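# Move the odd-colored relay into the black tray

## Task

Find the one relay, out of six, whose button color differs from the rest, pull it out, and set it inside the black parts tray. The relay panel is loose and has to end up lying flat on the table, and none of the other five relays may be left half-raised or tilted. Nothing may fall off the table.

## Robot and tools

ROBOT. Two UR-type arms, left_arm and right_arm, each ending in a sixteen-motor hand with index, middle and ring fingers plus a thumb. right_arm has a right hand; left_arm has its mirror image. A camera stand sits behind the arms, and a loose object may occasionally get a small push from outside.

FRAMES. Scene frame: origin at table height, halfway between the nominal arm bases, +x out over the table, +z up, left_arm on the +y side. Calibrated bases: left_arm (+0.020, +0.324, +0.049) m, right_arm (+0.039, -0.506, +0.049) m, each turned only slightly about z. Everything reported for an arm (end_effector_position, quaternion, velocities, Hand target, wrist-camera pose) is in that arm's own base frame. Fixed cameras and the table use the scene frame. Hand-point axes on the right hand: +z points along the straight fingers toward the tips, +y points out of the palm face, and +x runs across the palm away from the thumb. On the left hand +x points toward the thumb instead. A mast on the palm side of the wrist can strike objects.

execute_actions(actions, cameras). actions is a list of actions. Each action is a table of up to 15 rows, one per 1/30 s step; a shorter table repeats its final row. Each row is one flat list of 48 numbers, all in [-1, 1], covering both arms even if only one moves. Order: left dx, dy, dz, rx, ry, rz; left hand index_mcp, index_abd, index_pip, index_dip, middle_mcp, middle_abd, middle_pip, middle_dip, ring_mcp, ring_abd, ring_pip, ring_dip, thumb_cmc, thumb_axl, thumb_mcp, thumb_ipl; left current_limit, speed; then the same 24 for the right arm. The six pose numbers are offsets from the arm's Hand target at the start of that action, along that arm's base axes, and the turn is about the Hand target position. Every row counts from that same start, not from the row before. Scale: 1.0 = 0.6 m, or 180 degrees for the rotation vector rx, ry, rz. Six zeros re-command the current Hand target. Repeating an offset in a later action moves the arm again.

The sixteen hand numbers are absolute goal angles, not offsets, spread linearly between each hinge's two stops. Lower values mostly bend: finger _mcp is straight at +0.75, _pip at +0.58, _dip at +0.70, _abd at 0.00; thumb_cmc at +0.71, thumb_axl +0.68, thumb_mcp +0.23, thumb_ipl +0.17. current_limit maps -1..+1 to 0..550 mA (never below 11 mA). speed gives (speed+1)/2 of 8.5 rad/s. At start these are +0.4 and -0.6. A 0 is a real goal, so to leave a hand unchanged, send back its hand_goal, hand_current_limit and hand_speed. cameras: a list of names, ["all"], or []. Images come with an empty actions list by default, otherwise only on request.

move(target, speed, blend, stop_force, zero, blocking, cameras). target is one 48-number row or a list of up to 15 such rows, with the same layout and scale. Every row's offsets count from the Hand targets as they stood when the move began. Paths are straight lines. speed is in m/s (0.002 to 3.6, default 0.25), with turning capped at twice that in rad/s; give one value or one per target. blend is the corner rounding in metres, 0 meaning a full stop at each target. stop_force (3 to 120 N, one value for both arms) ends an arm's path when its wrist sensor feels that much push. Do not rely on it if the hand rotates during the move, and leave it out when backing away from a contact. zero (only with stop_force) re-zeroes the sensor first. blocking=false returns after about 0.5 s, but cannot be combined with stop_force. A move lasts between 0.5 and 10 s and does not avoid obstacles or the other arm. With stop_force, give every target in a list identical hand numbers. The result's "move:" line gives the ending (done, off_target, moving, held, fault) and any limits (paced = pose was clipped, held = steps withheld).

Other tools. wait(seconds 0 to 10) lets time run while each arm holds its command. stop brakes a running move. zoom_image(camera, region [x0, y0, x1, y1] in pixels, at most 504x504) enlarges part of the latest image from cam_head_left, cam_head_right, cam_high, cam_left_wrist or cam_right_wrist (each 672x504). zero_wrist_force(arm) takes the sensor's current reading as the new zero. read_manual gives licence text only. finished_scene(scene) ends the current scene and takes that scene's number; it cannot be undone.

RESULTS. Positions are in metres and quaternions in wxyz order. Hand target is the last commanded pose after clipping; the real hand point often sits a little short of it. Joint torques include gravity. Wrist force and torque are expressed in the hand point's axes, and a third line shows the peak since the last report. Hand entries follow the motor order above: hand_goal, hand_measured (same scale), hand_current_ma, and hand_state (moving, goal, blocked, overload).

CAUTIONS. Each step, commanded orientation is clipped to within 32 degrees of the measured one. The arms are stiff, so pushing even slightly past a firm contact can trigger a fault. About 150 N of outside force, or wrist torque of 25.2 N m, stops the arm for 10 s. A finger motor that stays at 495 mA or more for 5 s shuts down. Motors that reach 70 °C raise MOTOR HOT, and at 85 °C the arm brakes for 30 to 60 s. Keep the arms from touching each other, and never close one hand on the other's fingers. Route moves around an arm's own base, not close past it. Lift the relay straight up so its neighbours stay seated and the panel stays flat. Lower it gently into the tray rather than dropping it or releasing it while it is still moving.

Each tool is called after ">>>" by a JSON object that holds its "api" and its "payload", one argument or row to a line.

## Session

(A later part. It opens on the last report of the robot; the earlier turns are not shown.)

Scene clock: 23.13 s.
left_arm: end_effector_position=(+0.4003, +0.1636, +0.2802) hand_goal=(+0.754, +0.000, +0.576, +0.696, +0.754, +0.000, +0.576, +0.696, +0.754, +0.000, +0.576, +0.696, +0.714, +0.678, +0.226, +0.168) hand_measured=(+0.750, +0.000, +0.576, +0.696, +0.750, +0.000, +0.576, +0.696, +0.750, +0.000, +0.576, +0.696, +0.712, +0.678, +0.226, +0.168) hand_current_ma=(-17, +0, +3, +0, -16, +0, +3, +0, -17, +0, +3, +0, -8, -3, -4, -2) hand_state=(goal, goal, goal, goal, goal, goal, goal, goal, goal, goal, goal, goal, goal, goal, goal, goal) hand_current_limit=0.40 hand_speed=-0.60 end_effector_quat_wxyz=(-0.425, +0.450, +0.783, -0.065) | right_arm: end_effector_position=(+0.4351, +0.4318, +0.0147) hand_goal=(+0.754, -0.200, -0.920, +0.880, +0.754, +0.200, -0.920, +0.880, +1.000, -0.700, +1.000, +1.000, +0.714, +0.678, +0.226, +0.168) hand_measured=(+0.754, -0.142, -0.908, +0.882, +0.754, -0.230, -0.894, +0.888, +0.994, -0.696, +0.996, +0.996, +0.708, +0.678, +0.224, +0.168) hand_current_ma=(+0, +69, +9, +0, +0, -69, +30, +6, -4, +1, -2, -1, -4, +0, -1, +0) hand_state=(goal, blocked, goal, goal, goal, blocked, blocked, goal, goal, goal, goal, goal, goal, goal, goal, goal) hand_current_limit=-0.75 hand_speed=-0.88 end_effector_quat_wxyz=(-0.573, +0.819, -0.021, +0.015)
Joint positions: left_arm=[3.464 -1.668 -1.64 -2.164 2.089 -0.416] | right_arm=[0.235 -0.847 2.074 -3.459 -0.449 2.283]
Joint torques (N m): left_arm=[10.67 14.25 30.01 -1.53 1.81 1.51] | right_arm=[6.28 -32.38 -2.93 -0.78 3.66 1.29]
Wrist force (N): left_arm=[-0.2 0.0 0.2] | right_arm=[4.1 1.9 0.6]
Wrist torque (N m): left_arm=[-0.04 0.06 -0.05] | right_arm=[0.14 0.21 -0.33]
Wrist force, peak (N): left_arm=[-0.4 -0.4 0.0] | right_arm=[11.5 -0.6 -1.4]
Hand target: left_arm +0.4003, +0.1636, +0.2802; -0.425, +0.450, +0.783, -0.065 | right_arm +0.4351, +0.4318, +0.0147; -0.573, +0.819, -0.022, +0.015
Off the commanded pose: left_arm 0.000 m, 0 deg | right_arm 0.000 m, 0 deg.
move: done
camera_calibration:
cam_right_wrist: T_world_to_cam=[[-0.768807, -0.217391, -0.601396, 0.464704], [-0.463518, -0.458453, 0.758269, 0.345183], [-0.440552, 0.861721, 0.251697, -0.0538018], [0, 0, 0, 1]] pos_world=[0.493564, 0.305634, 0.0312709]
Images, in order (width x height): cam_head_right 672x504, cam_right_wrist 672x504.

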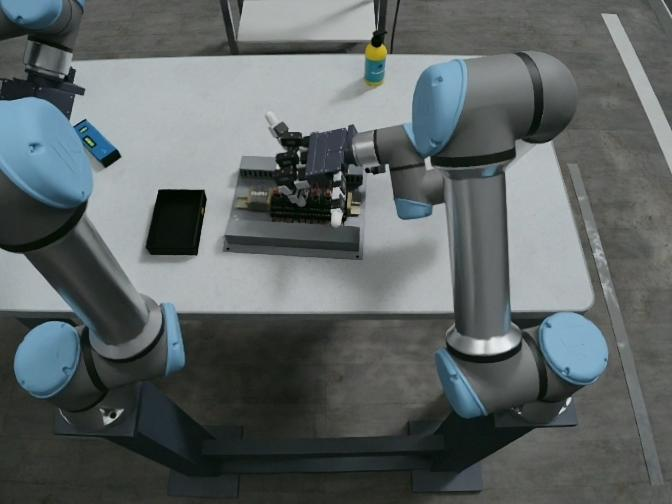

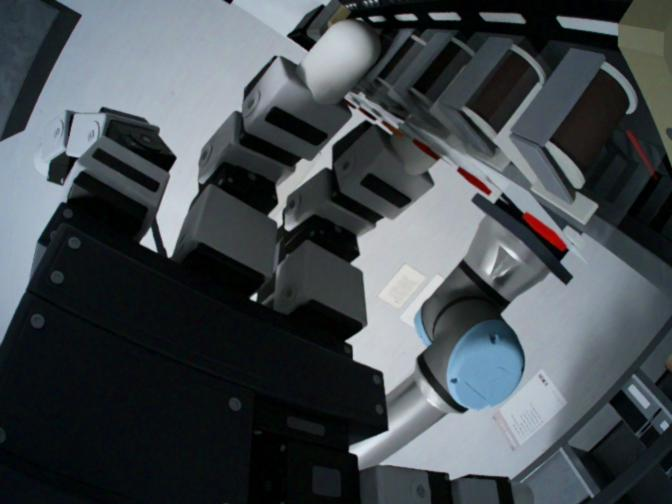

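>>> {"api": "move", "payload": {
  "target": [
    [0.1127, -0.6787, -0.067, -0.1737, -0.2279, -0.1670, 0.754, 0, 0.576, 0.696, 0.754, 0, 0.576, 0.696, 0.754, 0, 0.576, 0.696, 0.714, 0.678, 0.226, 0.168, 0.4, -0.6, 0.002, -0.0025, 0, 0, 0, 0, 0.7534, -0.2, -0.92, 0.88, 0.7534, 0.2, -0.92, 0.88, 1, -0.7, 1, 1, 0.714, 0.678, 0.226, 0.168, -0.75, -0.88],
    [0.1127, -0.6787, -0.215, -0.1737, -0.2279, -0.1670, 0.754, 0, 0.576, 0.696, 0.754, 0, 0.576, 0.696, 0.754, 0, 0.576, 0.696, 0.714, 0.678, 0.226, 0.168, 0.4, -0.6, 0.002, -0.0025, 0, 0, 0, 0, 0.7534, -0.2, -0.92, 0.88, 0.7534, 0.2, -0.92, 0.88, 1, -0.7, 1, 1, 0.714, 0.678, 0.226, 0.168, -0.75, -0.88]
  ],
  "speed": [0.3, 0.12],
  "cameras": ["cam_high", "cam_head_left", "cam_head_right", "cam_left_wrist"]
}}

>>> {"api": "zoom_image", "payload": {
  "camera": "cam_high",
  "region": [240, 130, 420, 290]
}}

Scene clock: 27.87 s.
left_arm: end_effector_position=(+0.4679, -0.2436, +0.1513) hand_goal=(+0.754, +0.000, +0.576, +0.696, +0.754, +0.000, +0.576, +0.696, +0.754, +0.000, +0.576, +0.696, +0.714, +0.678, +0.226, +0.168) hand_measured=(+0.750, +0.000, +0.576, +0.696, +0.750, +0.000, +0.576, +0.696, +0.750, +0.000, +0.576, +0.696, +0.712, +0.678, +0.224, +0.168) hand_current_ma=(-18, +0, +3, +0, -16, +0, +3, +0, -17, +0, +3, +0, -9, -3, -12, -2) hand_state=(goal, goal, goal, goal, goal, goal, goal, goal, goal, goal, goal, goal, goal, goal, goal, goal) hand_current_limit=0.40 hand_speed=-0.60 end_effector_quat_wxyz=(+0.000, +0.719, +0.695, +0.000) | right_arm: end_effector_position=(+0.4362, +0.4303, +0.0147) hand_goal=(+0.754, -0.200, -0.920, +0.880, +0.754, +0.200, -0.920, +0.880, +1.000, -0.700, +1.000, +1.000, +0.714, +0.678, +0.226, +0.168) hand_measured=(+0.764, -0.146, -0.908, +0.882, +0.760, -0.196, -0.890, +0.890, +0.994, -0.696, +0.996, +0.996, +0.708, +0.678, +0.224, +0.168) hand_current_ma=(+7, +69, +10, +0, +4, -69, +40, +8, -4, +1, -2, -1, -4, +0, -1, +0) hand_state=(goal, blocked, goal, goal, goal, blocked, blocked, goal, goal, goal, goal, goal, goal, goal, goal, goal) hand_current_limit=-0.75 hand_speed=-0.88 end_effector_quat_wxyz=(-0.573, +0.819, -0.022, +0.015)
Joint positions: left_arm=[2.83 -1.598 -2.098 -1.017 1.571 -0.277] | right_arm=[0.231 -0.849 2.074 -3.452 -0.447 2.277]
Joint torques (N m): left_arm=[-8.69 10.25 7.43 4.91 0.99 -1.27] | right_arm=[-18.67 -53.4 -6.1 -1.33 1.5 -2.2]
Wrist force (N): left_arm=[1.1 -1.0 1.3] | right_arm=[-9.7 2.7 3.0]
Wrist torque (N m): left_arm=[-0.11 0.08 0.33] | right_arm=[0.05 -0.20 -0.23]
Wrist force, peak (N): left_arm=[0.8 -0.9 1.9] | right_arm=[-10.2 2.7 3.1]
Hand target: left_arm +0.4679, -0.2437, +0.1512; +0.000, +0.719, +0.695, +0.000 | right_arm +0.4363, +0.4303, +0.0147; -0.573, +0.819, -0.022, +0.015
Off the commanded pose: left_arm 0.000 m, 0 deg | right_arm 0.000 m, 0 deg.
move: done
camera_calibration:
cam_left_wrist: T_world_to_cam=[[-0.635647, -0.771566, 0.0252587, 0.0727964], [-0.535154, 0.463991, 0.705919, 0.211381], [-0.556383, 0.435198, -0.707842, 0.599317], [0, 0, 0, 1]] pos_world=[0.492844, -0.302734, 0.273165]
Images, in order (width x height): cam_head_left 672x504, cam_head_right 672x504, cam_high 672x504, cam_left_wrist 672x504.

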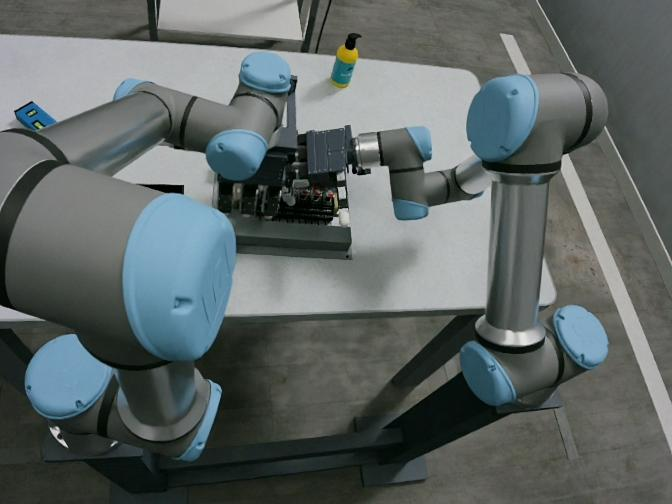

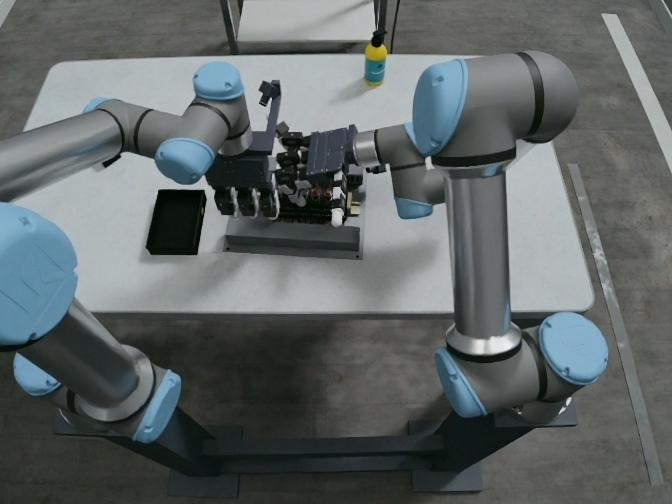

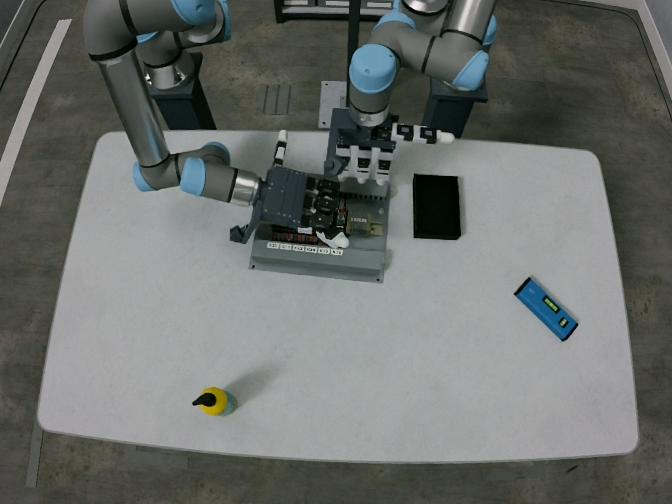

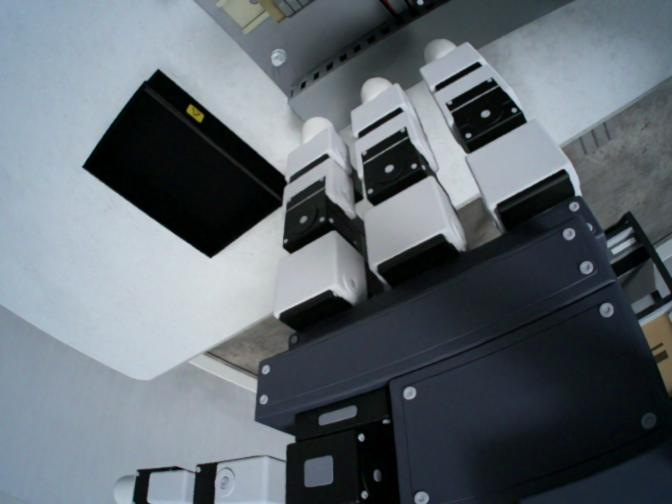

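Scaled by 2.800 from the camera's 672x504 image, which has a finer 960x720 frame.

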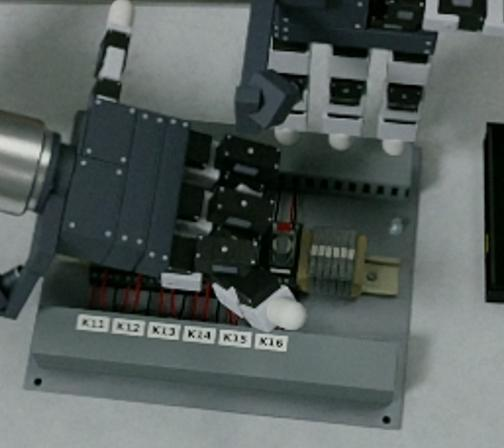

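>>> {"api": "move", "payload": {
  "target": [0, 0, -0.05, 0, 0, 0, 0.754, 0, 0.576, 0.696, 0.754, 0, 0.576, 0.696, 0.754, 0, 0.576, 0.696, 0.714, 0.678, 0.226, 0.168, 0.4, -0.6, 0, 0, 0, 0, 0, 0, 0.7534, -0.2, -0.92, 0.88, 0.7534, 0.2, -0.92, 0.88, 1, -0.7, 1, 1, 0.714, 0.678, 0.226, 0.168, -0.75, -0.88],
  "speed": 0.015,
  "stop_force": 8
}}

>>> {"api": "move", "payload": {
  "target": [0, 0, -0.02, 0, 0, 0, 0.754, 0, 0.576, 0.696, 0.754, 0, 0.576, 0.696, 0.754, 0, 0.576, 0.696, 0.714, 0.678, 0.226, 0.168, 0.4, -0.6, 0, 0, 0, 0, 0, 0, 0.7534, -0.2, -0.92, 0.88, 0.7534, 0.2, -0.92, 0.88, 1, -0.7, 1, 1, 0.714, 0.678, 0.226, 0.168, -0.75, -0.88],
  "speed": 0.008,
  "stop_force": 12,
  "cameras": ["cam_high", "cam_head_right"]
}}

>>> {"api": "zoom_image", "payload": {
  "camera": "cam_high",
  "region": [240, 130, 420, 290]
}}

>>> {"api": "zoom_image", "payload": {
  "camera": "cam_head_right",
  "region": [260, 160, 360, 230]
}}

Scene clock: 31.50 s.
left_arm: end_effector_position=(+0.4679, -0.2437, +0.1212) hand_goal=(+0.754, +0.000, +0.576, +0.696, +0.754, +0.000, +0.576, +0.696, +0.754, +0.000, +0.576, +0.696, +0.714, +0.678, +0.226, +0.168) hand_measured=(+0.750, +0.000, +0.576, +0.696, +0.750, +0.000, +0.576, +0.696, +0.750, +0.000, +0.576, +0.696, +0.712, +0.678, +0.224, +0.168) hand_current_ma=(-18, +0, +3, +0, -16, +0, +3, +0, -17, +0, +3, +0, -9, -3, -12, -2) hand_state=(goal, goal, goal, goal, goal, goal, goal, goal, goal, goal, goal, goal, goal, goal, goal, goal) hand_current_limit=0.40 hand_speed=-0.60 end_effector_quat_wxyz=(+0.000, +0.719, +0.695, +0.000) | right_arm: end_effector_position=(+0.4362, +0.4303, +0.0147) hand_goal=(+0.754, -0.200, -0.920, +0.880, +0.754, +0.200, -0.920, +0.880, +1.000, -0.700, +1.000, +1.000, +0.714, +0.678, +0.226, +0.168) hand_measured=(+0.764, -0.146, -0.908, +0.882, +0.760, -0.196, -0.890, +0.890, +0.994, -0.696, +0.996, +0.996, +0.708, +0.678, +0.224, +0.168) hand_current_ma=(+7, +69, +10, +0, +4, -69, +40, +8, -4, +1, -2, -1, -4, +0, -1, +0) hand_state=(goal, blocked, goal, goal, goal, blocked, blocked, goal, goal, goal, goal, goal, goal, goal, goal, goal) hand_current_limit=-0.75 hand_speed=-0.88 end_effector_quat_wxyz=(-0.573, +0.819, -0.022, +0.015)
Joint positions: left_arm=[2.829 -1.645 -2.141 -0.927 1.571 -0.277] | right_arm=[0.231 -0.849 2.074 -3.452 -0.447 2.277]
Joint torques (N m): left_arm=[-6.04 10.87 6.82 4.96 -0.04 -0.55] | right_arm=[-18.48 -53.36 -10.6 -1.31 1.49 -2.15]
Wrist force (N): left_arm=[0.8 -0.8 1.0] | right_arm=[-9.9 2.8 3.3]
Wrist torque (N m): left_arm=[-0.05 0.13 0.31] | right_arm=[0.04 -0.17 -0.25]
Wrist force, peak (N): left_arm=[0.8 -1.0 1.5] | right_arm=[-10.1 2.7 3.3]
Hand target: left_arm +0.4679, -0.2437, +0.1212; +0.000, +0.719, +0.695, +0.000 | right_arm +0.4363, +0.4303, +0.0147; -0.573, +0.819, -0.022, +0.015
Off the commanded pose: left_arm 0.000 m, 0 deg | right_arm 0.000 m, 0 deg.
move: done

Scene clock: 33.53 s.
left_arm: end_effector_position=(+0.4679, -0.2437, +0.1157) hand_goal=(+0.754, +0.000, +0.576, +0.696, +0.754, +0.000, +0.576, +0.696, +0.754, +0.000, +0.576, +0.696, +0.714, +0.678, +0.226, +0.168) hand_measured=(+0.752, +0.000, +0.576, +0.696, +0.752, +0.000, +0.576, +0.696, +0.752, +0.000, +0.576, +0.696, +0.712, +0.678, +0.224, +0.168) hand_current_ma=(-10, +2, +2, +0, -9, +2, +2, +0, -10, +2, +2, +0, -9, -3, -12, -2) hand_state=(goal, goal, goal, goal, goal, goal, goal, goal, goal, goal, goal, goal, goal, goal, goal, goal) hand_current_limit=0.40 hand_speed=-0.60 end_effector_quat_wxyz=(+0.000, +0.719, +0.695, +0.000) | right_arm: end_effector_position=(+0.4362, +0.4303, +0.0147) hand_goal=(+0.754, -0.200, -0.920, +0.880, +0.754, +0.200, -0.920, +0.880, +1.000, -0.700, +1.000, +1.000, +0.714, +0.678, +0.226, +0.168) hand_measured=(+0.764, -0.146, -0.908, +0.882, +0.760, -0.196, -0.890, +0.890, +0.994, -0.696, +0.996, +0.996, +0.708, +0.678, +0.224, +0.168) hand_current_ma=(+7, +69, +10, +0, +4, -69, +40, +8, -4, +1, -2, -1, -4, +0, -1, +0) hand_state=(goal, blocked, goal, goal, goal, blocked, blocked, goal, goal, goal, goal, goal, goal, goal, goal, goal) hand_current_limit=-0.75 hand_speed=-0.88 end_effector_quat_wxyz=(-0.573, +0.819, -0.022, +0.015)
Joint positions: left_arm=[2.829 -1.654 -2.148 -0.91 1.571 -0.277] | right_arm=[0.231 -0.849 2.074 -3.452 -0.447 2.277]
Joint torques (N m): left_arm=[-5.41 28.32 23.31 -0.89 -0.07 -0.58] | right_arm=[-17.78 -53.7 -13.34 -1.49 1.52 -2.07]
Wrist force (N): left_arm=[0.7 -0.9 -11.4] | right_arm=[-9.7 2.8 3.1]
Wrist torque (N m): left_arm=[0.87 -0.23 0.30] | right_arm=[0.07 -0.19 -0.22]
Wrist force, peak (N): left_arm=[1.3 -1.3 -20.0] | right_arm=[-10.1 2.6 3.3]
Hand target: left_arm +0.4680, -0.2437, +0.1157; +0.000, +0.719, +0.695, +0.000 (not the last commanded pose) | right_arm +0.4363, +0.4303, +0.0147; -0.573, +0.819, -0.022, +0.015
Off the commanded pose: left_arm 0.007 m, 0 deg | right_arm 0.000 m, 0 deg.
move: contact (left_arm)
Images, in order (width x height): cam_head_right 672x504, cam_high 672x504.

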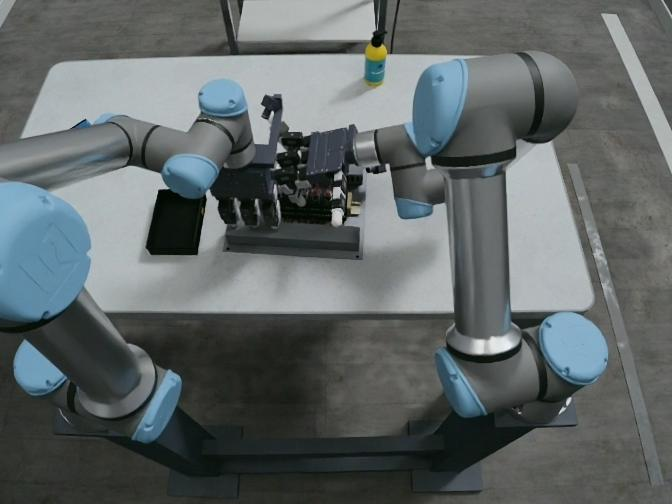

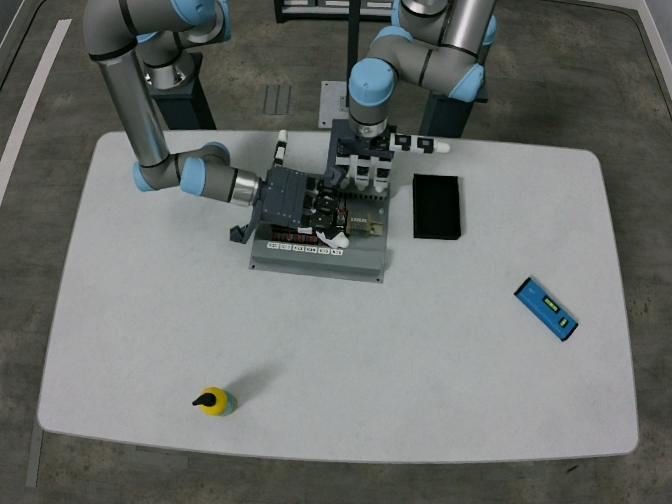

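Scaled by 2.800 from the camera's 672x504 image, which has a finer 960x720 frame.

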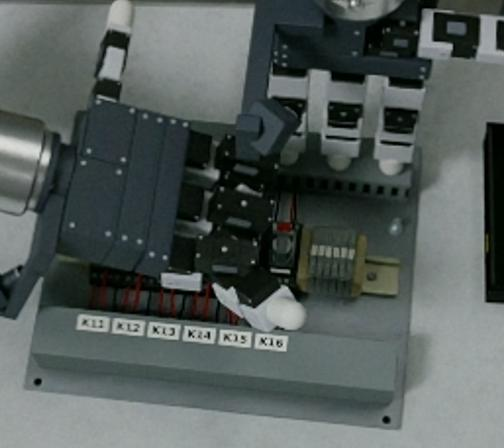

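Scaled by 5.040 from the camera's 672x504 image, which has a finer 960x720 frame.

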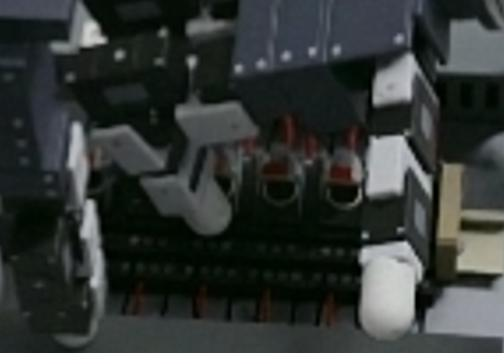

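>>> {"api": "move", "payload": {
  "target": [0, 0, -0.02, 0, 0, 0, 0.754, 0, 0.576, 0.696, 0.754, 0, 0.576, 0.696, 0.754, 0, 0.576, 0.696, 0.714, 0.678, 0.226, 0.168, 0.4, -0.6, 0, 0, 0, 0, 0, 0, 0.7534, -0.2, -0.92, 0.88, 0.7534, 0.2, -0.92, 0.88, 1, -0.7, 1, 1, 0.714, 0.678, 0.226, 0.168, -0.75, -0.88],
  "speed": 0.008,
  "stop_force": 12
}}

>>> {"api": "move", "payload": {
  "target": [
    [0, 0, 0, 0, 0, 0, 0.754, 0, 0.576, 0.696, 0.754, 0, 0.576, 0.696, 0.754, 0, 0.576, 0.696, 0.714, 0.678, 0.226, 0.168, 0.4, -0.6, -0.0008, 0, 0.0, 0, 0, 0, 0.7534, -0.5, -0.95, 0.88, 0.7534, 0.5, -0.95, 0.88, 1, -0.7, 1, 1, 0.714, 0.678, 0.226, 0.168, 0.3, -0.85],
    [0, 0, 0, 0, 0, 0, 0.754, 0, 0.576, 0.696, 0.754, 0, 0.576, 0.696, 0.754, 0, 0.576, 0.696, 0.714, 0.678, 0.226, 0.168, 0.4, -0.6, -0.0008, 0, 0, 0, 0, 0, 0.7534, -0.5, -0.98, 0.88, 0.7534, 0.5, -0.98, 0.88, 1, -0.7, 1, 1, 0.714, 0.678, 0.226, 0.168, 0.6, -0.85]
  ],
  "speed": 0.02,
  "cameras": ["cam_high", "cam_right_wrist"]
}}

>>> {"api": "zoom_image", "payload": {
  "camera": "cam_right_wrist",
  "region": [290, 0, 500, 170]
}}

>>> {"api": "zoom_image", "payload": {
  "camera": "cam_high",
  "region": [240, 130, 420, 290]
}}

Scene clock: 35.53 s.
left_arm: end_effector_position=(+0.4681, -0.2437, +0.1154) hand_goal=(+0.754, +0.000, +0.576, +0.696, +0.754, +0.000, +0.576, +0.696, +0.754, +0.000, +0.576, +0.696, +0.714, +0.678, +0.226, +0.168) hand_measured=(+0.754, +0.002, +0.576, +0.696, +0.754, +0.002, +0.576, +0.696, +0.754, +0.002, +0.576, +0.696, +0.712, +0.678, +0.224, +0.168) hand_current_ma=(+0, +6, +2, +0, +1, +6, +2, +0, +0, +6, +2, +0, -9, -3, -12, -2) hand_state=(goal, goal, goal, goal, goal, goal, goal, goal, goal, goal, goal, goal, goal, goal, goal, goal) hand_current_limit=0.40 hand_speed=-0.60 end_effector_quat_wxyz=(+0.000, +0.719, +0.695, +0.000) | right_arm: end_effector_position=(+0.4362, +0.4303, +0.0147) hand_goal=(+0.754, -0.200, -0.920, +0.880, +0.754, +0.200, -0.920, +0.880, +1.000, -0.700, +1.000, +1.000, +0.714, +0.678, +0.226, +0.168) hand_measured=(+0.764, -0.146, -0.908, +0.882, +0.760, -0.196, -0.890, +0.890, +0.994, -0.696, +0.996, +0.996, +0.708, +0.678, +0.224, +0.168) hand_current_ma=(+7, +69, +10, +0, +4, -69, +40, +8, -4, +1, -2, -1, -4, +0, -1, +0) hand_state=(goal, blocked, goal, goal, goal, blocked, blocked, goal, goal, goal, goal, goal, goal, goal, goal, goal) hand_current_limit=-0.75 hand_speed=-0.88 end_effector_quat_wxyz=(-0.573, +0.819, -0.022, +0.015)
Joint positions: left_arm=[2.829 -1.655 -2.149 -0.908 1.571 -0.277] | right_arm=[0.231 -0.849 2.074 -3.452 -0.447 2.277]
Joint torques (N m): left_arm=[-5.27 23.5 18.81 -2.06 -0.22 -0.45] | right_arm=[-17.91 -53.1 -15.5 -1.34 1.39 -2.09]
Wrist force (N): left_arm=[1.2 -1.1 -24.4] | right_arm=[-9.8 3.0 3.0]
Wrist torque (N m): left_arm=[1.91 -0.56 0.34] | right_arm=[0.09 -0.19 -0.23]
Wrist force, peak (N): left_arm=[1.2 -1.3 -34.6] | right_arm=[-10.1 2.7 3.1]
Hand target: left_arm +0.4681, -0.2437, +0.1154; +0.000, +0.719, +0.695, +0.000 (not the last commanded pose) | right_arm +0.4363, +0.4303, +0.0147; -0.573, +0.819, -0.022, +0.015
Off the commanded pose: left_arm 0.012 m, 0 deg | right_arm 0.000 m, 0 deg.
move: contact (left_arm)

Scene clock: 37.07 s.
left_arm: end_effector_position=(+0.4681, -0.2437, +0.1154) hand_goal=(+0.754, +0.000, +0.576, +0.696, +0.754, +0.000, +0.576, +0.696, +0.754, +0.000, +0.576, +0.696, +0.714, +0.678, +0.226, +0.168) hand_measured=(+0.758, -0.006, +0.578, +0.696, +0.758, -0.006, +0.578, +0.696, +0.758, -0.006, +0.578, +0.696, +0.712, +0.678, +0.224, +0.168) hand_current_ma=(+17, -21, +9, +0, +19, -22, +11, +0, +19, -21, +11, +0, -9, -3, -12, -2) hand_state=(goal, goal, goal, goal, goal, goal, goal, goal, goal, goal, goal, goal, goal, goal, goal, goal) hand_current_limit=0.40 hand_speed=-0.60 end_effector_quat_wxyz=(+0.000, +0.719, +0.695, +0.000) | right_arm: end_effector_position=(+0.4358, +0.4303, +0.0147) hand_goal=(+0.754, -0.500, -0.980, +0.880, +0.754, +0.500, -0.980, +0.880, +1.000, -0.700, +1.000, +1.000, +0.714, +0.678, +0.226, +0.168) hand_measured=(+0.804, -0.488, -0.998, +0.842, +0.776, +0.212, -0.906, +0.898, +0.994, -0.696, +0.996, +0.996, +0.708, +0.678, +0.224, +0.168) hand_current_ma=(+96, +8, -19, -58, +28, -439, +158, +17, -4, +1, -2, -1, -4, +0, -1, +0) hand_state=(blocked, goal, goal, blocked, blocked, blocked, blocked, goal, goal, goal, goal, goal, goal, goal, goal, goal) hand_current_limit=0.60 hand_speed=-0.85 end_effector_quat_wxyz=(-0.573, +0.819, -0.021, +0.015)
Joint positions: left_arm=[2.829 -1.655 -2.149 -0.908 1.571 -0.277] | right_arm=[0.232 -0.849 2.075 -3.453 -0.447 2.277]
Joint torques (N m): left_arm=[-5.34 22.78 18.05 -0.18 -0.18 -0.52] | right_arm=[13.35 -41.85 -0.53 -1.09 4.16 1.95]
Wrist force (N): left_arm=[-0.2 -2.1 -25.0] | right_arm=[6.5 13.9 10.7]
Wrist torque (N m): left_arm=[2.07 -0.70 0.26] | right_arm=[-0.19 0.41 -0.17]
Wrist force, peak (N): left_arm=[0.1 -2.2 -25.3] | right_arm=[6.5 13.9 10.7]
Hand target: left_arm +0.4681, -0.2437, +0.1154; +0.000, +0.719, +0.695, +0.000 | right_arm +0.4358, +0.4303, +0.0147; -0.573, +0.819, -0.022, +0.015
Off the commanded pose: left_arm 0.000 m, 0 deg | right_arm 0.000 m, 0 deg.
move: done
camera_calibration:
cam_right_wrist: T_world_to_cam=[[-0.768781, -0.217443, -0.60141, 0.464979], [-0.463551, -0.458387, 0.758289, 0.344739], [-0.440563, 0.861742, 0.251604, -0.0522245], [0, 0, 0, 1]] pos_world=[0.494264, 0.304135, 0.0313712]
Images, in order (width x height): cam_high 672x504, cam_right_wrist 672x504.

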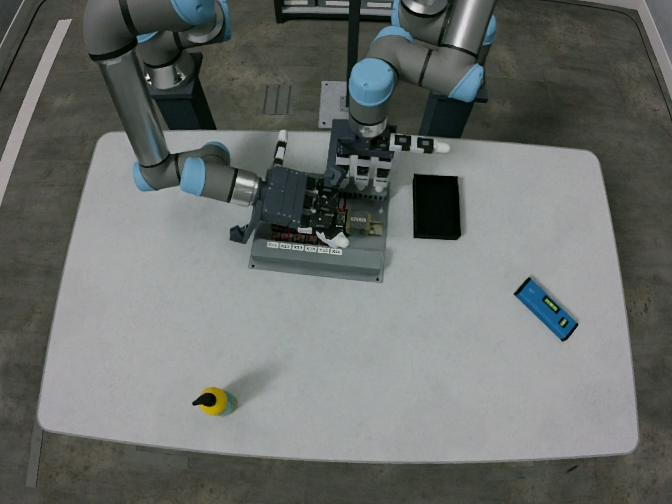

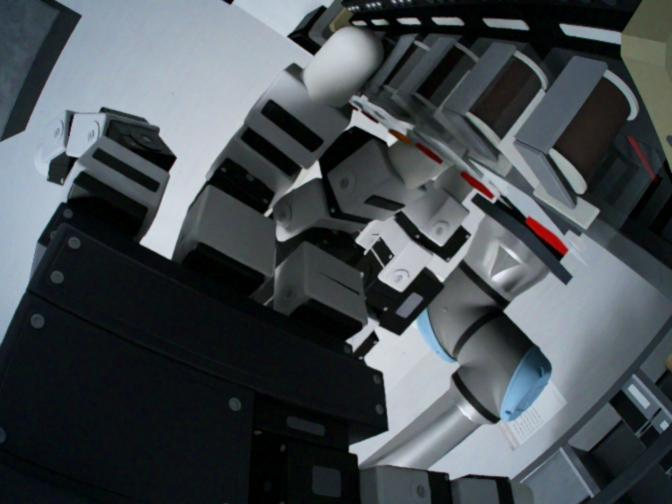

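Scaled by 2.400 from the camera's 672x504 image, which has a finer 960x720 frame.

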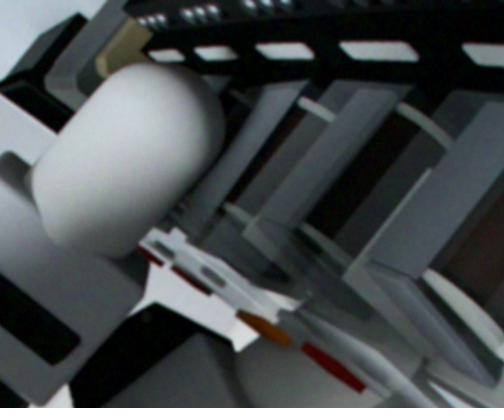

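Scaled by 2.800 from the camera's 672x504 image, which has a finer 960x720 frame.

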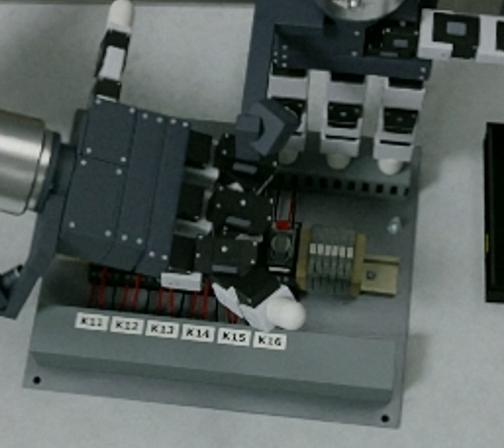

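>>> {"api": "move", "payload": {
  "target": [
    [0, 0, 0, 0, 0, 0, 0.754, 0, 0.576, 0.696, 0.754, 0, 0.576, 0.696, 0.754, 0, 0.576, 0.696, 0.714, 0.678, 0.226, 0.168, 0.4, -0.6, 0, 0, 0.0, 0, 0, 0, 0.7534, 0.35, -0.883, 0.90, 0.7534, -0.35, -0.883, 0.90, 1, -0.7, 1, 1, 0.714, 0.678, 0.226, 0.168, 0.1, -0.75],
    [0, 0, 0, 0, 0, 0, 0.754, 0, 0.576, 0.696, 0.754, 0, 0.576, 0.696, 0.754, 0, 0.576, 0.696, 0.714, 0.678, 0.226, 0.168, 0.4, -0.6, 0.002, 0, 0, 0, 0, 0, 0.7534, -0.3, -0.883, 0.90, 0.7534, 0.3, -0.883, 0.90, 1, -0.7, 1, 1, 0.714, 0.678, 0.226, 0.168, -0.75, -0.88]
  ],
  "speed": 0.02,
  "cameras": ["cam_high", "cam_right_wrist", "cam_head_right"]
}}

>>> {"api": "zoom_image", "payload": {
  "camera": "cam_head_right",
  "region": [270, 175, 330, 225]
}}

>>> {"api": "zoom_image", "payload": {
  "camera": "cam_right_wrist",
  "region": [290, 0, 500, 170]
}}

Scene clock: 40.43 s.
left_arm: end_effector_position=(+0.4681, -0.2437, +0.1154) hand_goal=(+0.754, +0.000, +0.576, +0.696, +0.754, +0.000, +0.576, +0.696, +0.754, +0.000, +0.576, +0.696, +0.714, +0.678, +0.226, +0.168) hand_measured=(+0.758, -0.006, +0.578, +0.696, +0.758, -0.006, +0.578, +0.696, +0.758, -0.006, +0.578, +0.696, +0.712, +0.678, +0.224, +0.168) hand_current_ma=(+17, -21, +9, +0, +19, -22, +11, +0, +19, -21, +11, +0, -9, -3, -12, -2) hand_state=(goal, goal, goal, goal, goal, goal, goal, goal, goal, goal, goal, goal, goal, goal, goal, goal) hand_current_limit=0.40 hand_speed=-0.60 end_effector_quat_wxyz=(+0.000, +0.719, +0.695, +0.000) | right_arm: end_effector_position=(+0.4370, +0.4303, +0.0147) hand_goal=(+0.754, -0.300, -0.882, +0.900, +0.754, +0.300, -0.882, +0.900, +1.000, -0.700, +1.000, +1.000, +0.714, +0.678, +0.226, +0.168) hand_measured=(+0.750, +0.128, -0.872, +0.902, +0.750, +0.016, -0.878, +0.900, +0.994, -0.696, +0.996, +0.996, +0.708, +0.678, +0.224, +0.168) hand_current_ma=(-2, +69, +7, +1, -2, -68, +2, +0, -4, +1, -2, -1, -4, +0, -1, +0) hand_state=(goal, blocked, goal, goal, goal, blocked, goal, goal, goal, goal, goal, goal, goal, goal, goal, goal) hand_current_limit=-0.75 hand_speed=-0.88 end_effector_quat_wxyz=(-0.573, +0.819, -0.022, +0.015)
Joint positions: left_arm=[2.829 -1.655 -2.149 -0.908 1.571 -0.277] | right_arm=[0.231 -0.848 2.072 -3.45 -0.446 2.276]
Joint torques (N m): left_arm=[-5.39 20.34 17.83 1.81 -0.12 -0.46] | right_arm=[-12.07 -34.19 -20.36 -2.43 -0.83 -1.87]
Wrist force (N): left_arm=[-0.1 -2.2 -25.1] | right_arm=[-5.0 0.3 -0.8]
Wrist torque (N m): left_arm=[2.07 -0.72 0.27] | right_arm=[0.14 -0.14 -0.19]
Wrist force, peak (N): left_arm=[-0.1 -2.1 -25.3] | right_arm=[6.6 14.1 10.6]
Hand target: left_arm +0.4681, -0.2437, +0.1154; +0.000, +0.719, +0.695, +0.000 | right_arm +0.4370, +0.4303, +0.0147; -0.573, +0.819, -0.022, +0.015
Off the commanded pose: left_arm 0.000 m, 0 deg | right_arm 0.000 m, 0 deg.
move: done
camera_calibration:
cam_right_wrist: T_world_to_cam=[[-0.768871, -0.217453, -0.601291, 0.465886], [-0.463412, -0.458424, 0.758351, 0.345312], [-0.440552, 0.86172, 0.251698, -0.0516723], [0, 0, 0, 1]] pos_world=[0.495464, 0.304135, 0.0312708]
Images, in order (width x height): cam_head_right 672x504, cam_high 672x504, cam_right_wrist 672x504.

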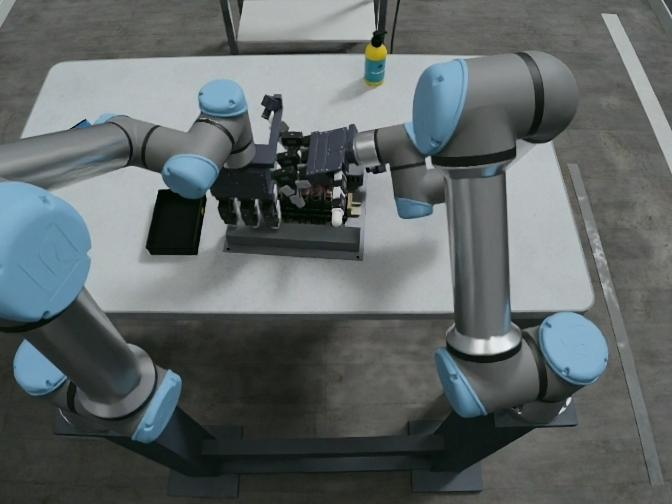

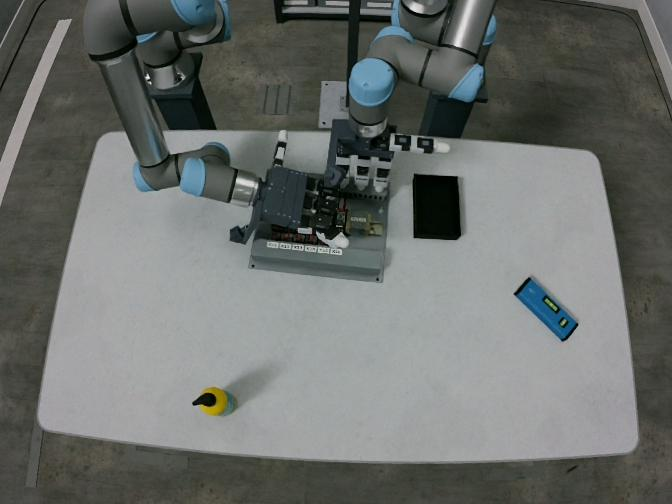

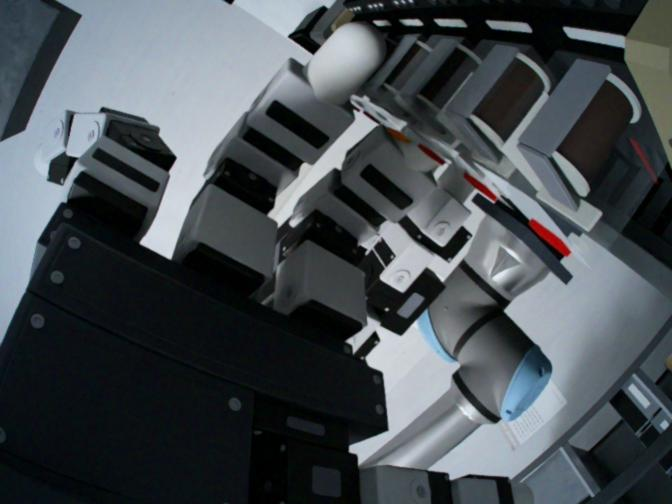

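Scaled by 8.400 from the camera's 672x504 image, which has a finer 960x720 frame.

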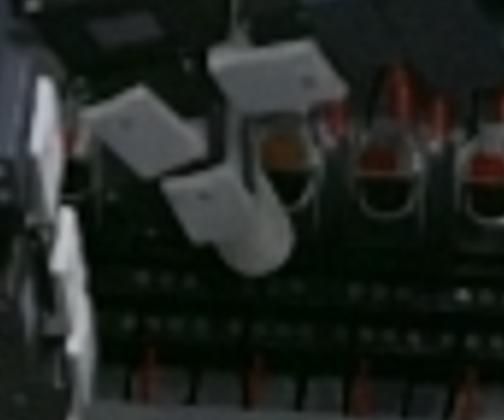

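Scaled by 2.400 from the camera's 672x504 image, which has a finer 960x720 frame.

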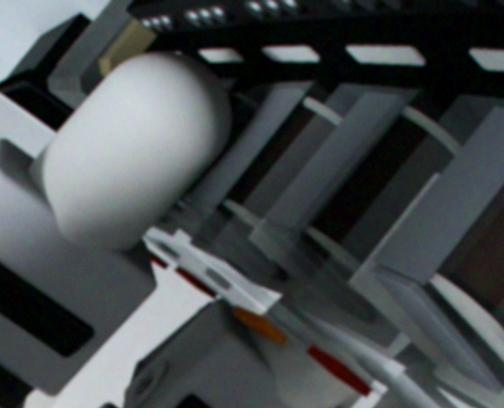

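>>> {"api": "move", "payload": {
  "target": [
    [0, 0, 0, 0, 0, 0, 0.754, 0, 0.576, 0.696, 0.754, 0, 0.576, 0.696, 0.754, 0, 0.576, 0.696, 0.714, 0.678, 0.226, 0.168, 0.4, -0.6, 0, 0, 0.0, 0, 0, 0, 0.7534, 0.35, -0.883, 0.90, 0.7534, -0.35, -0.883, 0.90, 1, -0.7, 1, 1, 0.714, 0.678, 0.226, 0.168, 0.1, -0.75],
    [0, 0, 0, 0, 0, 0, 0.754, 0, 0.576, 0.696, 0.754, 0, 0.576, 0.696, 0.754, 0, 0.576, 0.696, 0.714, 0.678, 0.226, 0.168, 0.4, -0.6, -0.001, -0.0083, 0, 0, 0, 0, 0.7534, -0.3, -0.9, 0.90, 0.7534, 0.3, -0.9, 0.90, 1, -0.7, 1, 1, 0.714, 0.678, 0.226, 0.168, -0.75, -0.88]
  ],
  "speed": 0.02,
  "cameras": ["cam_high", "cam_right_wrist", "cam_head_right", "cam_head_left"]
}}

>>> {"api": "zoom_image", "payload": {
  "camera": "cam_head_right",
  "region": [270, 175, 330, 225]
}}

>>> {"api": "zoom_image", "payload": {
  "camera": "cam_head_left",
  "region": [255, 175, 315, 225]
}}

Scene clock: 45.17 s.
left_arm: end_effector_position=(+0.4681, -0.2437, +0.1154) hand_goal=(+0.754, +0.000, +0.576, +0.696, +0.754, +0.000, +0.576, +0.696, +0.754, +0.000, +0.576, +0.696, +0.714, +0.678, +0.226, +0.168) hand_measured=(+0.758, -0.006, +0.578, +0.696, +0.758, -0.006, +0.578, +0.696, +0.758, -0.006, +0.578, +0.696, +0.712, +0.678, +0.224, +0.168) hand_current_ma=(+17, -21, +9, +0, +19, -22, +11, +0, +19, -21, +11, +0, -9, -3, -12, -2) hand_state=(goal, goal, goal, goal, goal, goal, goal, goal, goal, goal, goal, goal, goal, goal, goal, goal) hand_current_limit=0.40 hand_speed=-0.60 end_effector_quat_wxyz=(+0.000, +0.719, +0.695, +0.000) | right_arm: end_effector_position=(+0.4363, +0.4253, +0.0147) hand_goal=(+0.754, -0.300, -0.900, +0.900, +0.754, +0.300, -0.900, +0.900, +1.000, -0.700, +1.000, +1.000, +0.714, +0.678, +0.226, +0.168) hand_measured=(+0.752, +0.116, -0.886, +0.904, +0.752, -0.012, -0.890, +0.902, +0.994, -0.696, +0.996, +0.996, +0.708, +0.678, +0.224, +0.168) hand_current_ma=(-1, +69, +12, +2, -1, -69, +8, +1, -4, +1, -2, -1, -4, +0, -1, +0) hand_state=(goal, blocked, goal, goal, goal, blocked, goal, goal, goal, goal, goal, goal, goal, goal, goal, goal) hand_current_limit=-0.75 hand_speed=-0.88 end_effector_quat_wxyz=(-0.573, +0.819, -0.022, +0.015)
Joint positions: left_arm=[2.829 -1.655 -2.149 -0.908 1.571 -0.277] | right_arm=[0.221 -0.855 2.084 -3.439 -0.44 2.258]
Joint torques (N m): left_arm=[-5.97 17.52 18.69 1.77 -0.17 -0.33] | right_arm=[-14.42 -51.78 -8 -2.08 -0.54 -1.7]
Wrist force (N): left_arm=[0.0 -2.1 -25.2] | right_arm=[-3.9 1.3 -0.3]
Wrist torque (N m): left_arm=[2.09 -0.74 0.28] | right_arm=[0.13 -0.10 -0.17]
Wrist force, peak (N): left_arm=[-0.1 -2.1 -25.3] | right_arm=[-8.8 1.1 -0.3]
Hand target: left_arm +0.4681, -0.2437, +0.1154; +0.000, +0.719, +0.695, +0.000 | right_arm +0.4364, +0.4253, +0.0147; -0.573, +0.819, -0.022, +0.015
Off the commanded pose: left_arm 0.000 m, 0 deg | right_arm 0.000 m, 0 deg.
move: done
camera_calibration:
cam_right_wrist: T_world_to_cam=[[-0.768871, -0.217453, -0.601291, 0.464359], [-0.463412, -0.458424, 0.758351, 0.342788], [-0.440552, 0.86172, 0.251698, -0.0477142], [0, 0, 0, 1]] pos_world=[0.494864, 0.299235, 0.0312708]
Images, in order (width x height): cam_head_left 672x504, cam_head_right 672x504, cam_high 672x504, cam_right_wrist 672x504.

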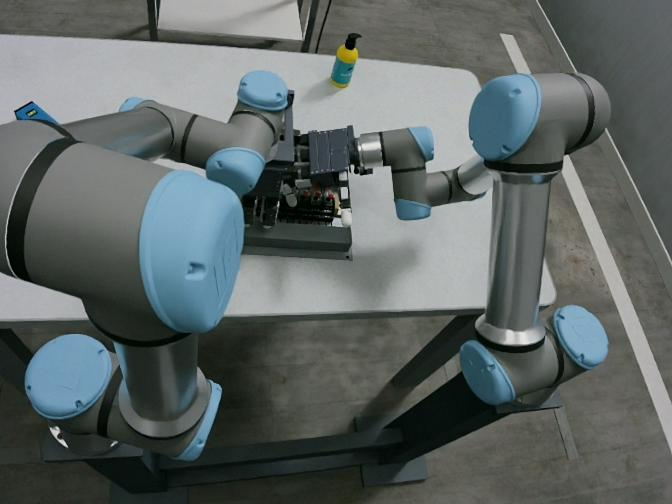

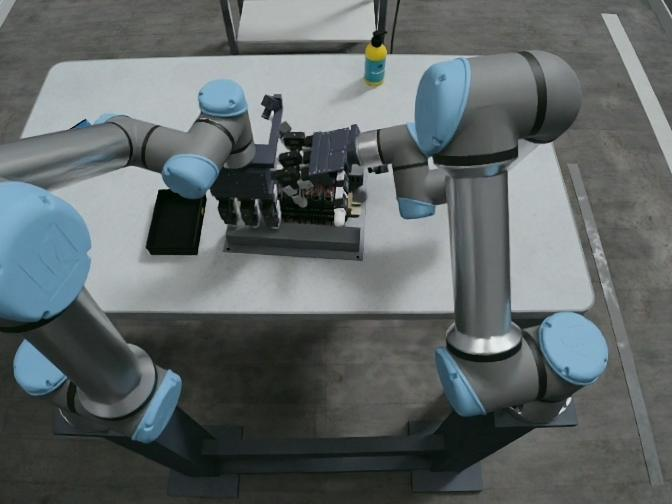

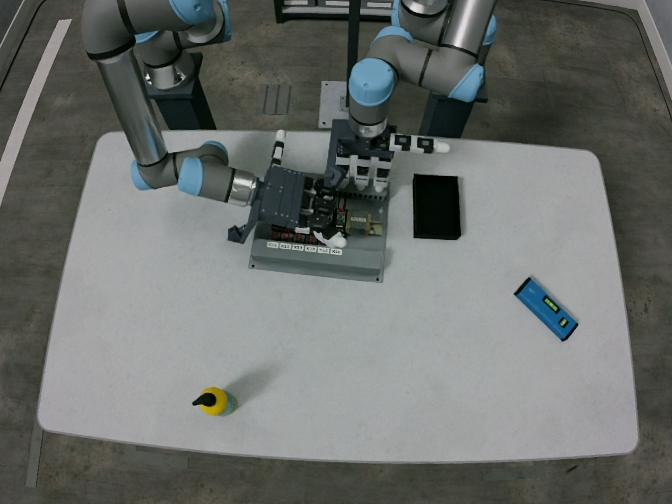

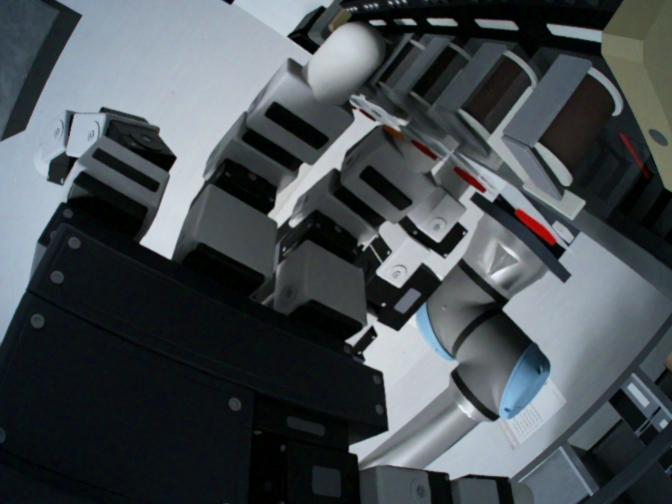

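Scaled by 8.400 from the camera's 672x504 image, which has a finer 960x720 frame.

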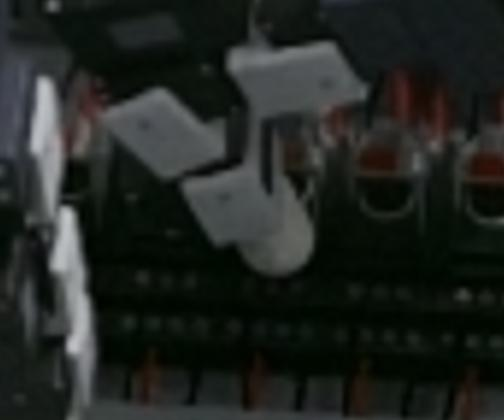

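Scaled by 8.400 from the camera's 672x504 image, which has a finer 960x720 frame.

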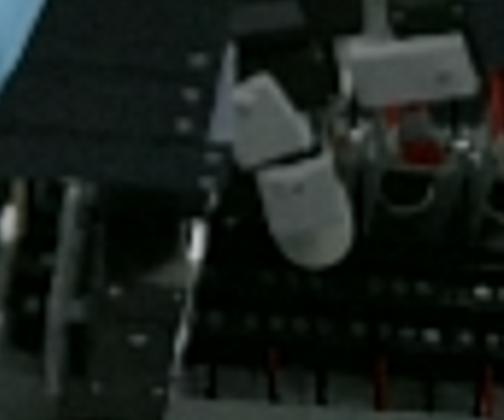

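>>> {"api": "move", "payload": {
  "target": [
    [0, 0, 0, 0, 0, 0, 0.754, 0, 0.576, 0.696, 0.754, 0, 0.576, 0.696, 0.754, 0, 0.576, 0.696, 0.714, 0.678, 0.226, 0.168, 0.4, -0.6, -0.0008, 0, 0.0, 0, 0, 0, 0.7534, -0.5, -0.93, 0.90, 0.7534, 0.5, -0.93, 0.90, 1, -0.7, 1, 1, 0.714, 0.678, 0.226, 0.168, 0.3, -0.85],
    [0, 0, 0, 0, 0, 0, 0.754, 0, 0.576, 0.696, 0.754, 0, 0.576, 0.696, 0.754, 0, 0.576, 0.696, 0.714, 0.678, 0.226, 0.168, 0.4, -0.6, -0.0008, 0, 0, 0, 0, 0, 0.7534, -0.5, -0.97, 0.9, 0.7534, 0.5, -0.97, 0.9, 1, -0.7, 1, 1, 0.714, 0.678, 0.226, 0.168, 0.65, -0.85]
  ],
  "speed": 0.02,
  "cameras": ["cam_right_wrist", "cam_head_right"]
}}

>>> {"api": "zoom_image", "payload": {
  "camera": "cam_head_right",
  "region": [270, 175, 330, 225]
}}

Scene clock: 47.13 s.
left_arm: end_effector_position=(+0.4681, -0.2437, +0.1154) hand_goal=(+0.754, +0.000, +0.576, +0.696, +0.754, +0.000, +0.576, +0.696, +0.754, +0.000, +0.576, +0.696, +0.714, +0.678, +0.226, +0.168) hand_measured=(+0.758, -0.006, +0.578, +0.696, +0.758, -0.006, +0.578, +0.696, +0.758, -0.006, +0.578, +0.696, +0.712, +0.678, +0.224, +0.168) hand_current_ma=(+17, -21, +9, +0, +19, -22, +11, +0, +19, -21, +11, +0, -9, -3, -12, -2) hand_state=(goal, goal, goal, goal, goal, goal, goal, goal, goal, goal, goal, goal, goal, goal, goal, goal) hand_current_limit=0.40 hand_speed=-0.60 end_effector_quat_wxyz=(+0.000, +0.719, +0.695, +0.000) | right_arm: end_effector_position=(+0.4359, +0.4253, +0.0147) hand_goal=(+0.754, -0.500, -0.970, +0.900, +0.754, +0.500, -0.970, +0.900, +1.000, -0.700, +1.000, +1.000, +0.714, +0.678, +0.226, +0.168) hand_measured=(+0.756, -0.046, -0.888, +0.914, +0.756, +0.108, -0.894, +0.908, +0.994, -0.696, +0.996, +0.996, +0.708, +0.678, +0.224, +0.168) hand_current_ma=(+1, +453, +184, +11, +1, -454, +161, +5, -4, +1, -2, -1, -4, +0, -1, +0) hand_state=(goal, blocked, blocked, goal, goal, blocked, blocked, goal, goal, goal, goal, goal, goal, goal, goal, goal) hand_current_limit=0.65 hand_speed=-0.85 end_effector_quat_wxyz=(-0.573, +0.819, -0.022, +0.015)
Joint positions: left_arm=[2.829 -1.655 -2.149 -0.908 1.571 -0.277] | right_arm=[0.222 -0.855 2.085 -3.44 -0.441 2.259]
Joint torques (N m): left_arm=[-5.05 15.99 17.85 1.6 -0.26 -0.39] | right_arm=[9.76 -56.85 -4.21 -6.4 2.6 1.27]
Wrist force (N): left_arm=[-0.3 -2.1 -25.3] | right_arm=[-2.1 12.9 8.5]
Wrist torque (N m): left_arm=[2.10 -0.70 0.25] | right_arm=[-0.26 -0.04 -0.19]
Wrist force, peak (N): left_arm=[-0.3 -2.1 -25.3] | right_arm=[-2.1 12.8 8.7]
Hand target: left_arm +0.4681, -0.2437, +0.1154; +0.000, +0.719, +0.695, +0.000 | right_arm +0.4359, +0.4253, +0.0147; -0.573, +0.819, -0.022, +0.015
Off the commanded pose: left_arm 0.000 m, 0 deg | right_arm 0.000 m, 0 deg.
move: done
camera_calibration:
cam_right_wrist: T_world_to_cam=[[-0.768871, -0.217453, -0.601291, 0.463953], [-0.463412, -0.458424, 0.758351, 0.34251], [-0.440552, 0.86172, 0.251698, -0.0478483], [0, 0, 0, 1]] pos_world=[0.494364, 0.299135, 0.0312708]
Images, in order (width x height): cam_head_right 672x504, cam_right_wrist 672x504.

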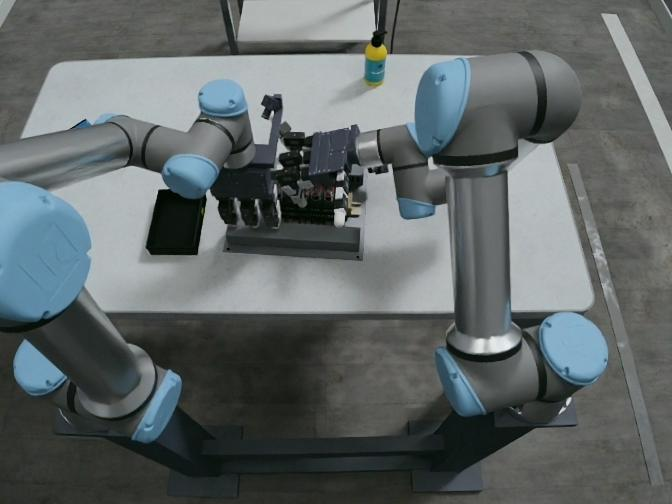

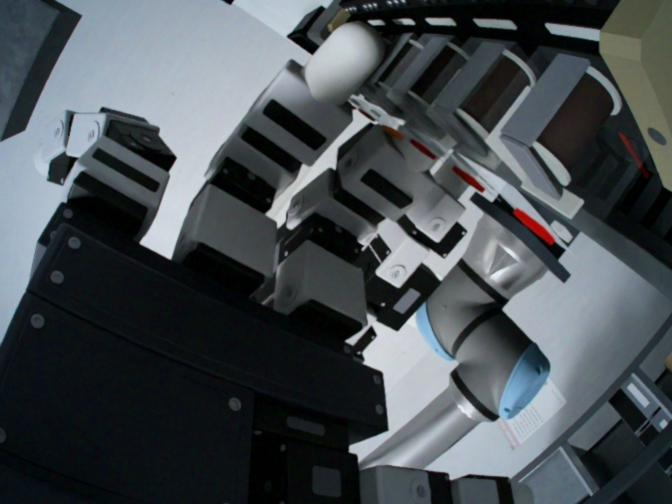

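Scaled by 8.400 from the camera's 672x504 image, which has a finer 960x720 frame.

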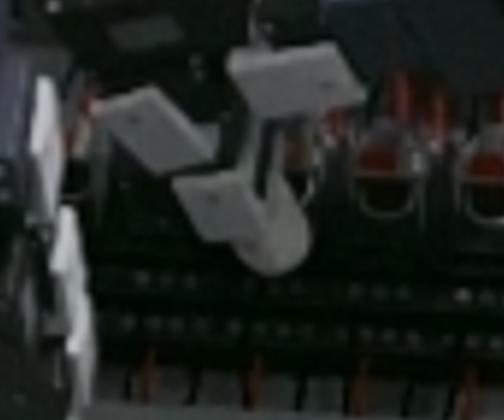

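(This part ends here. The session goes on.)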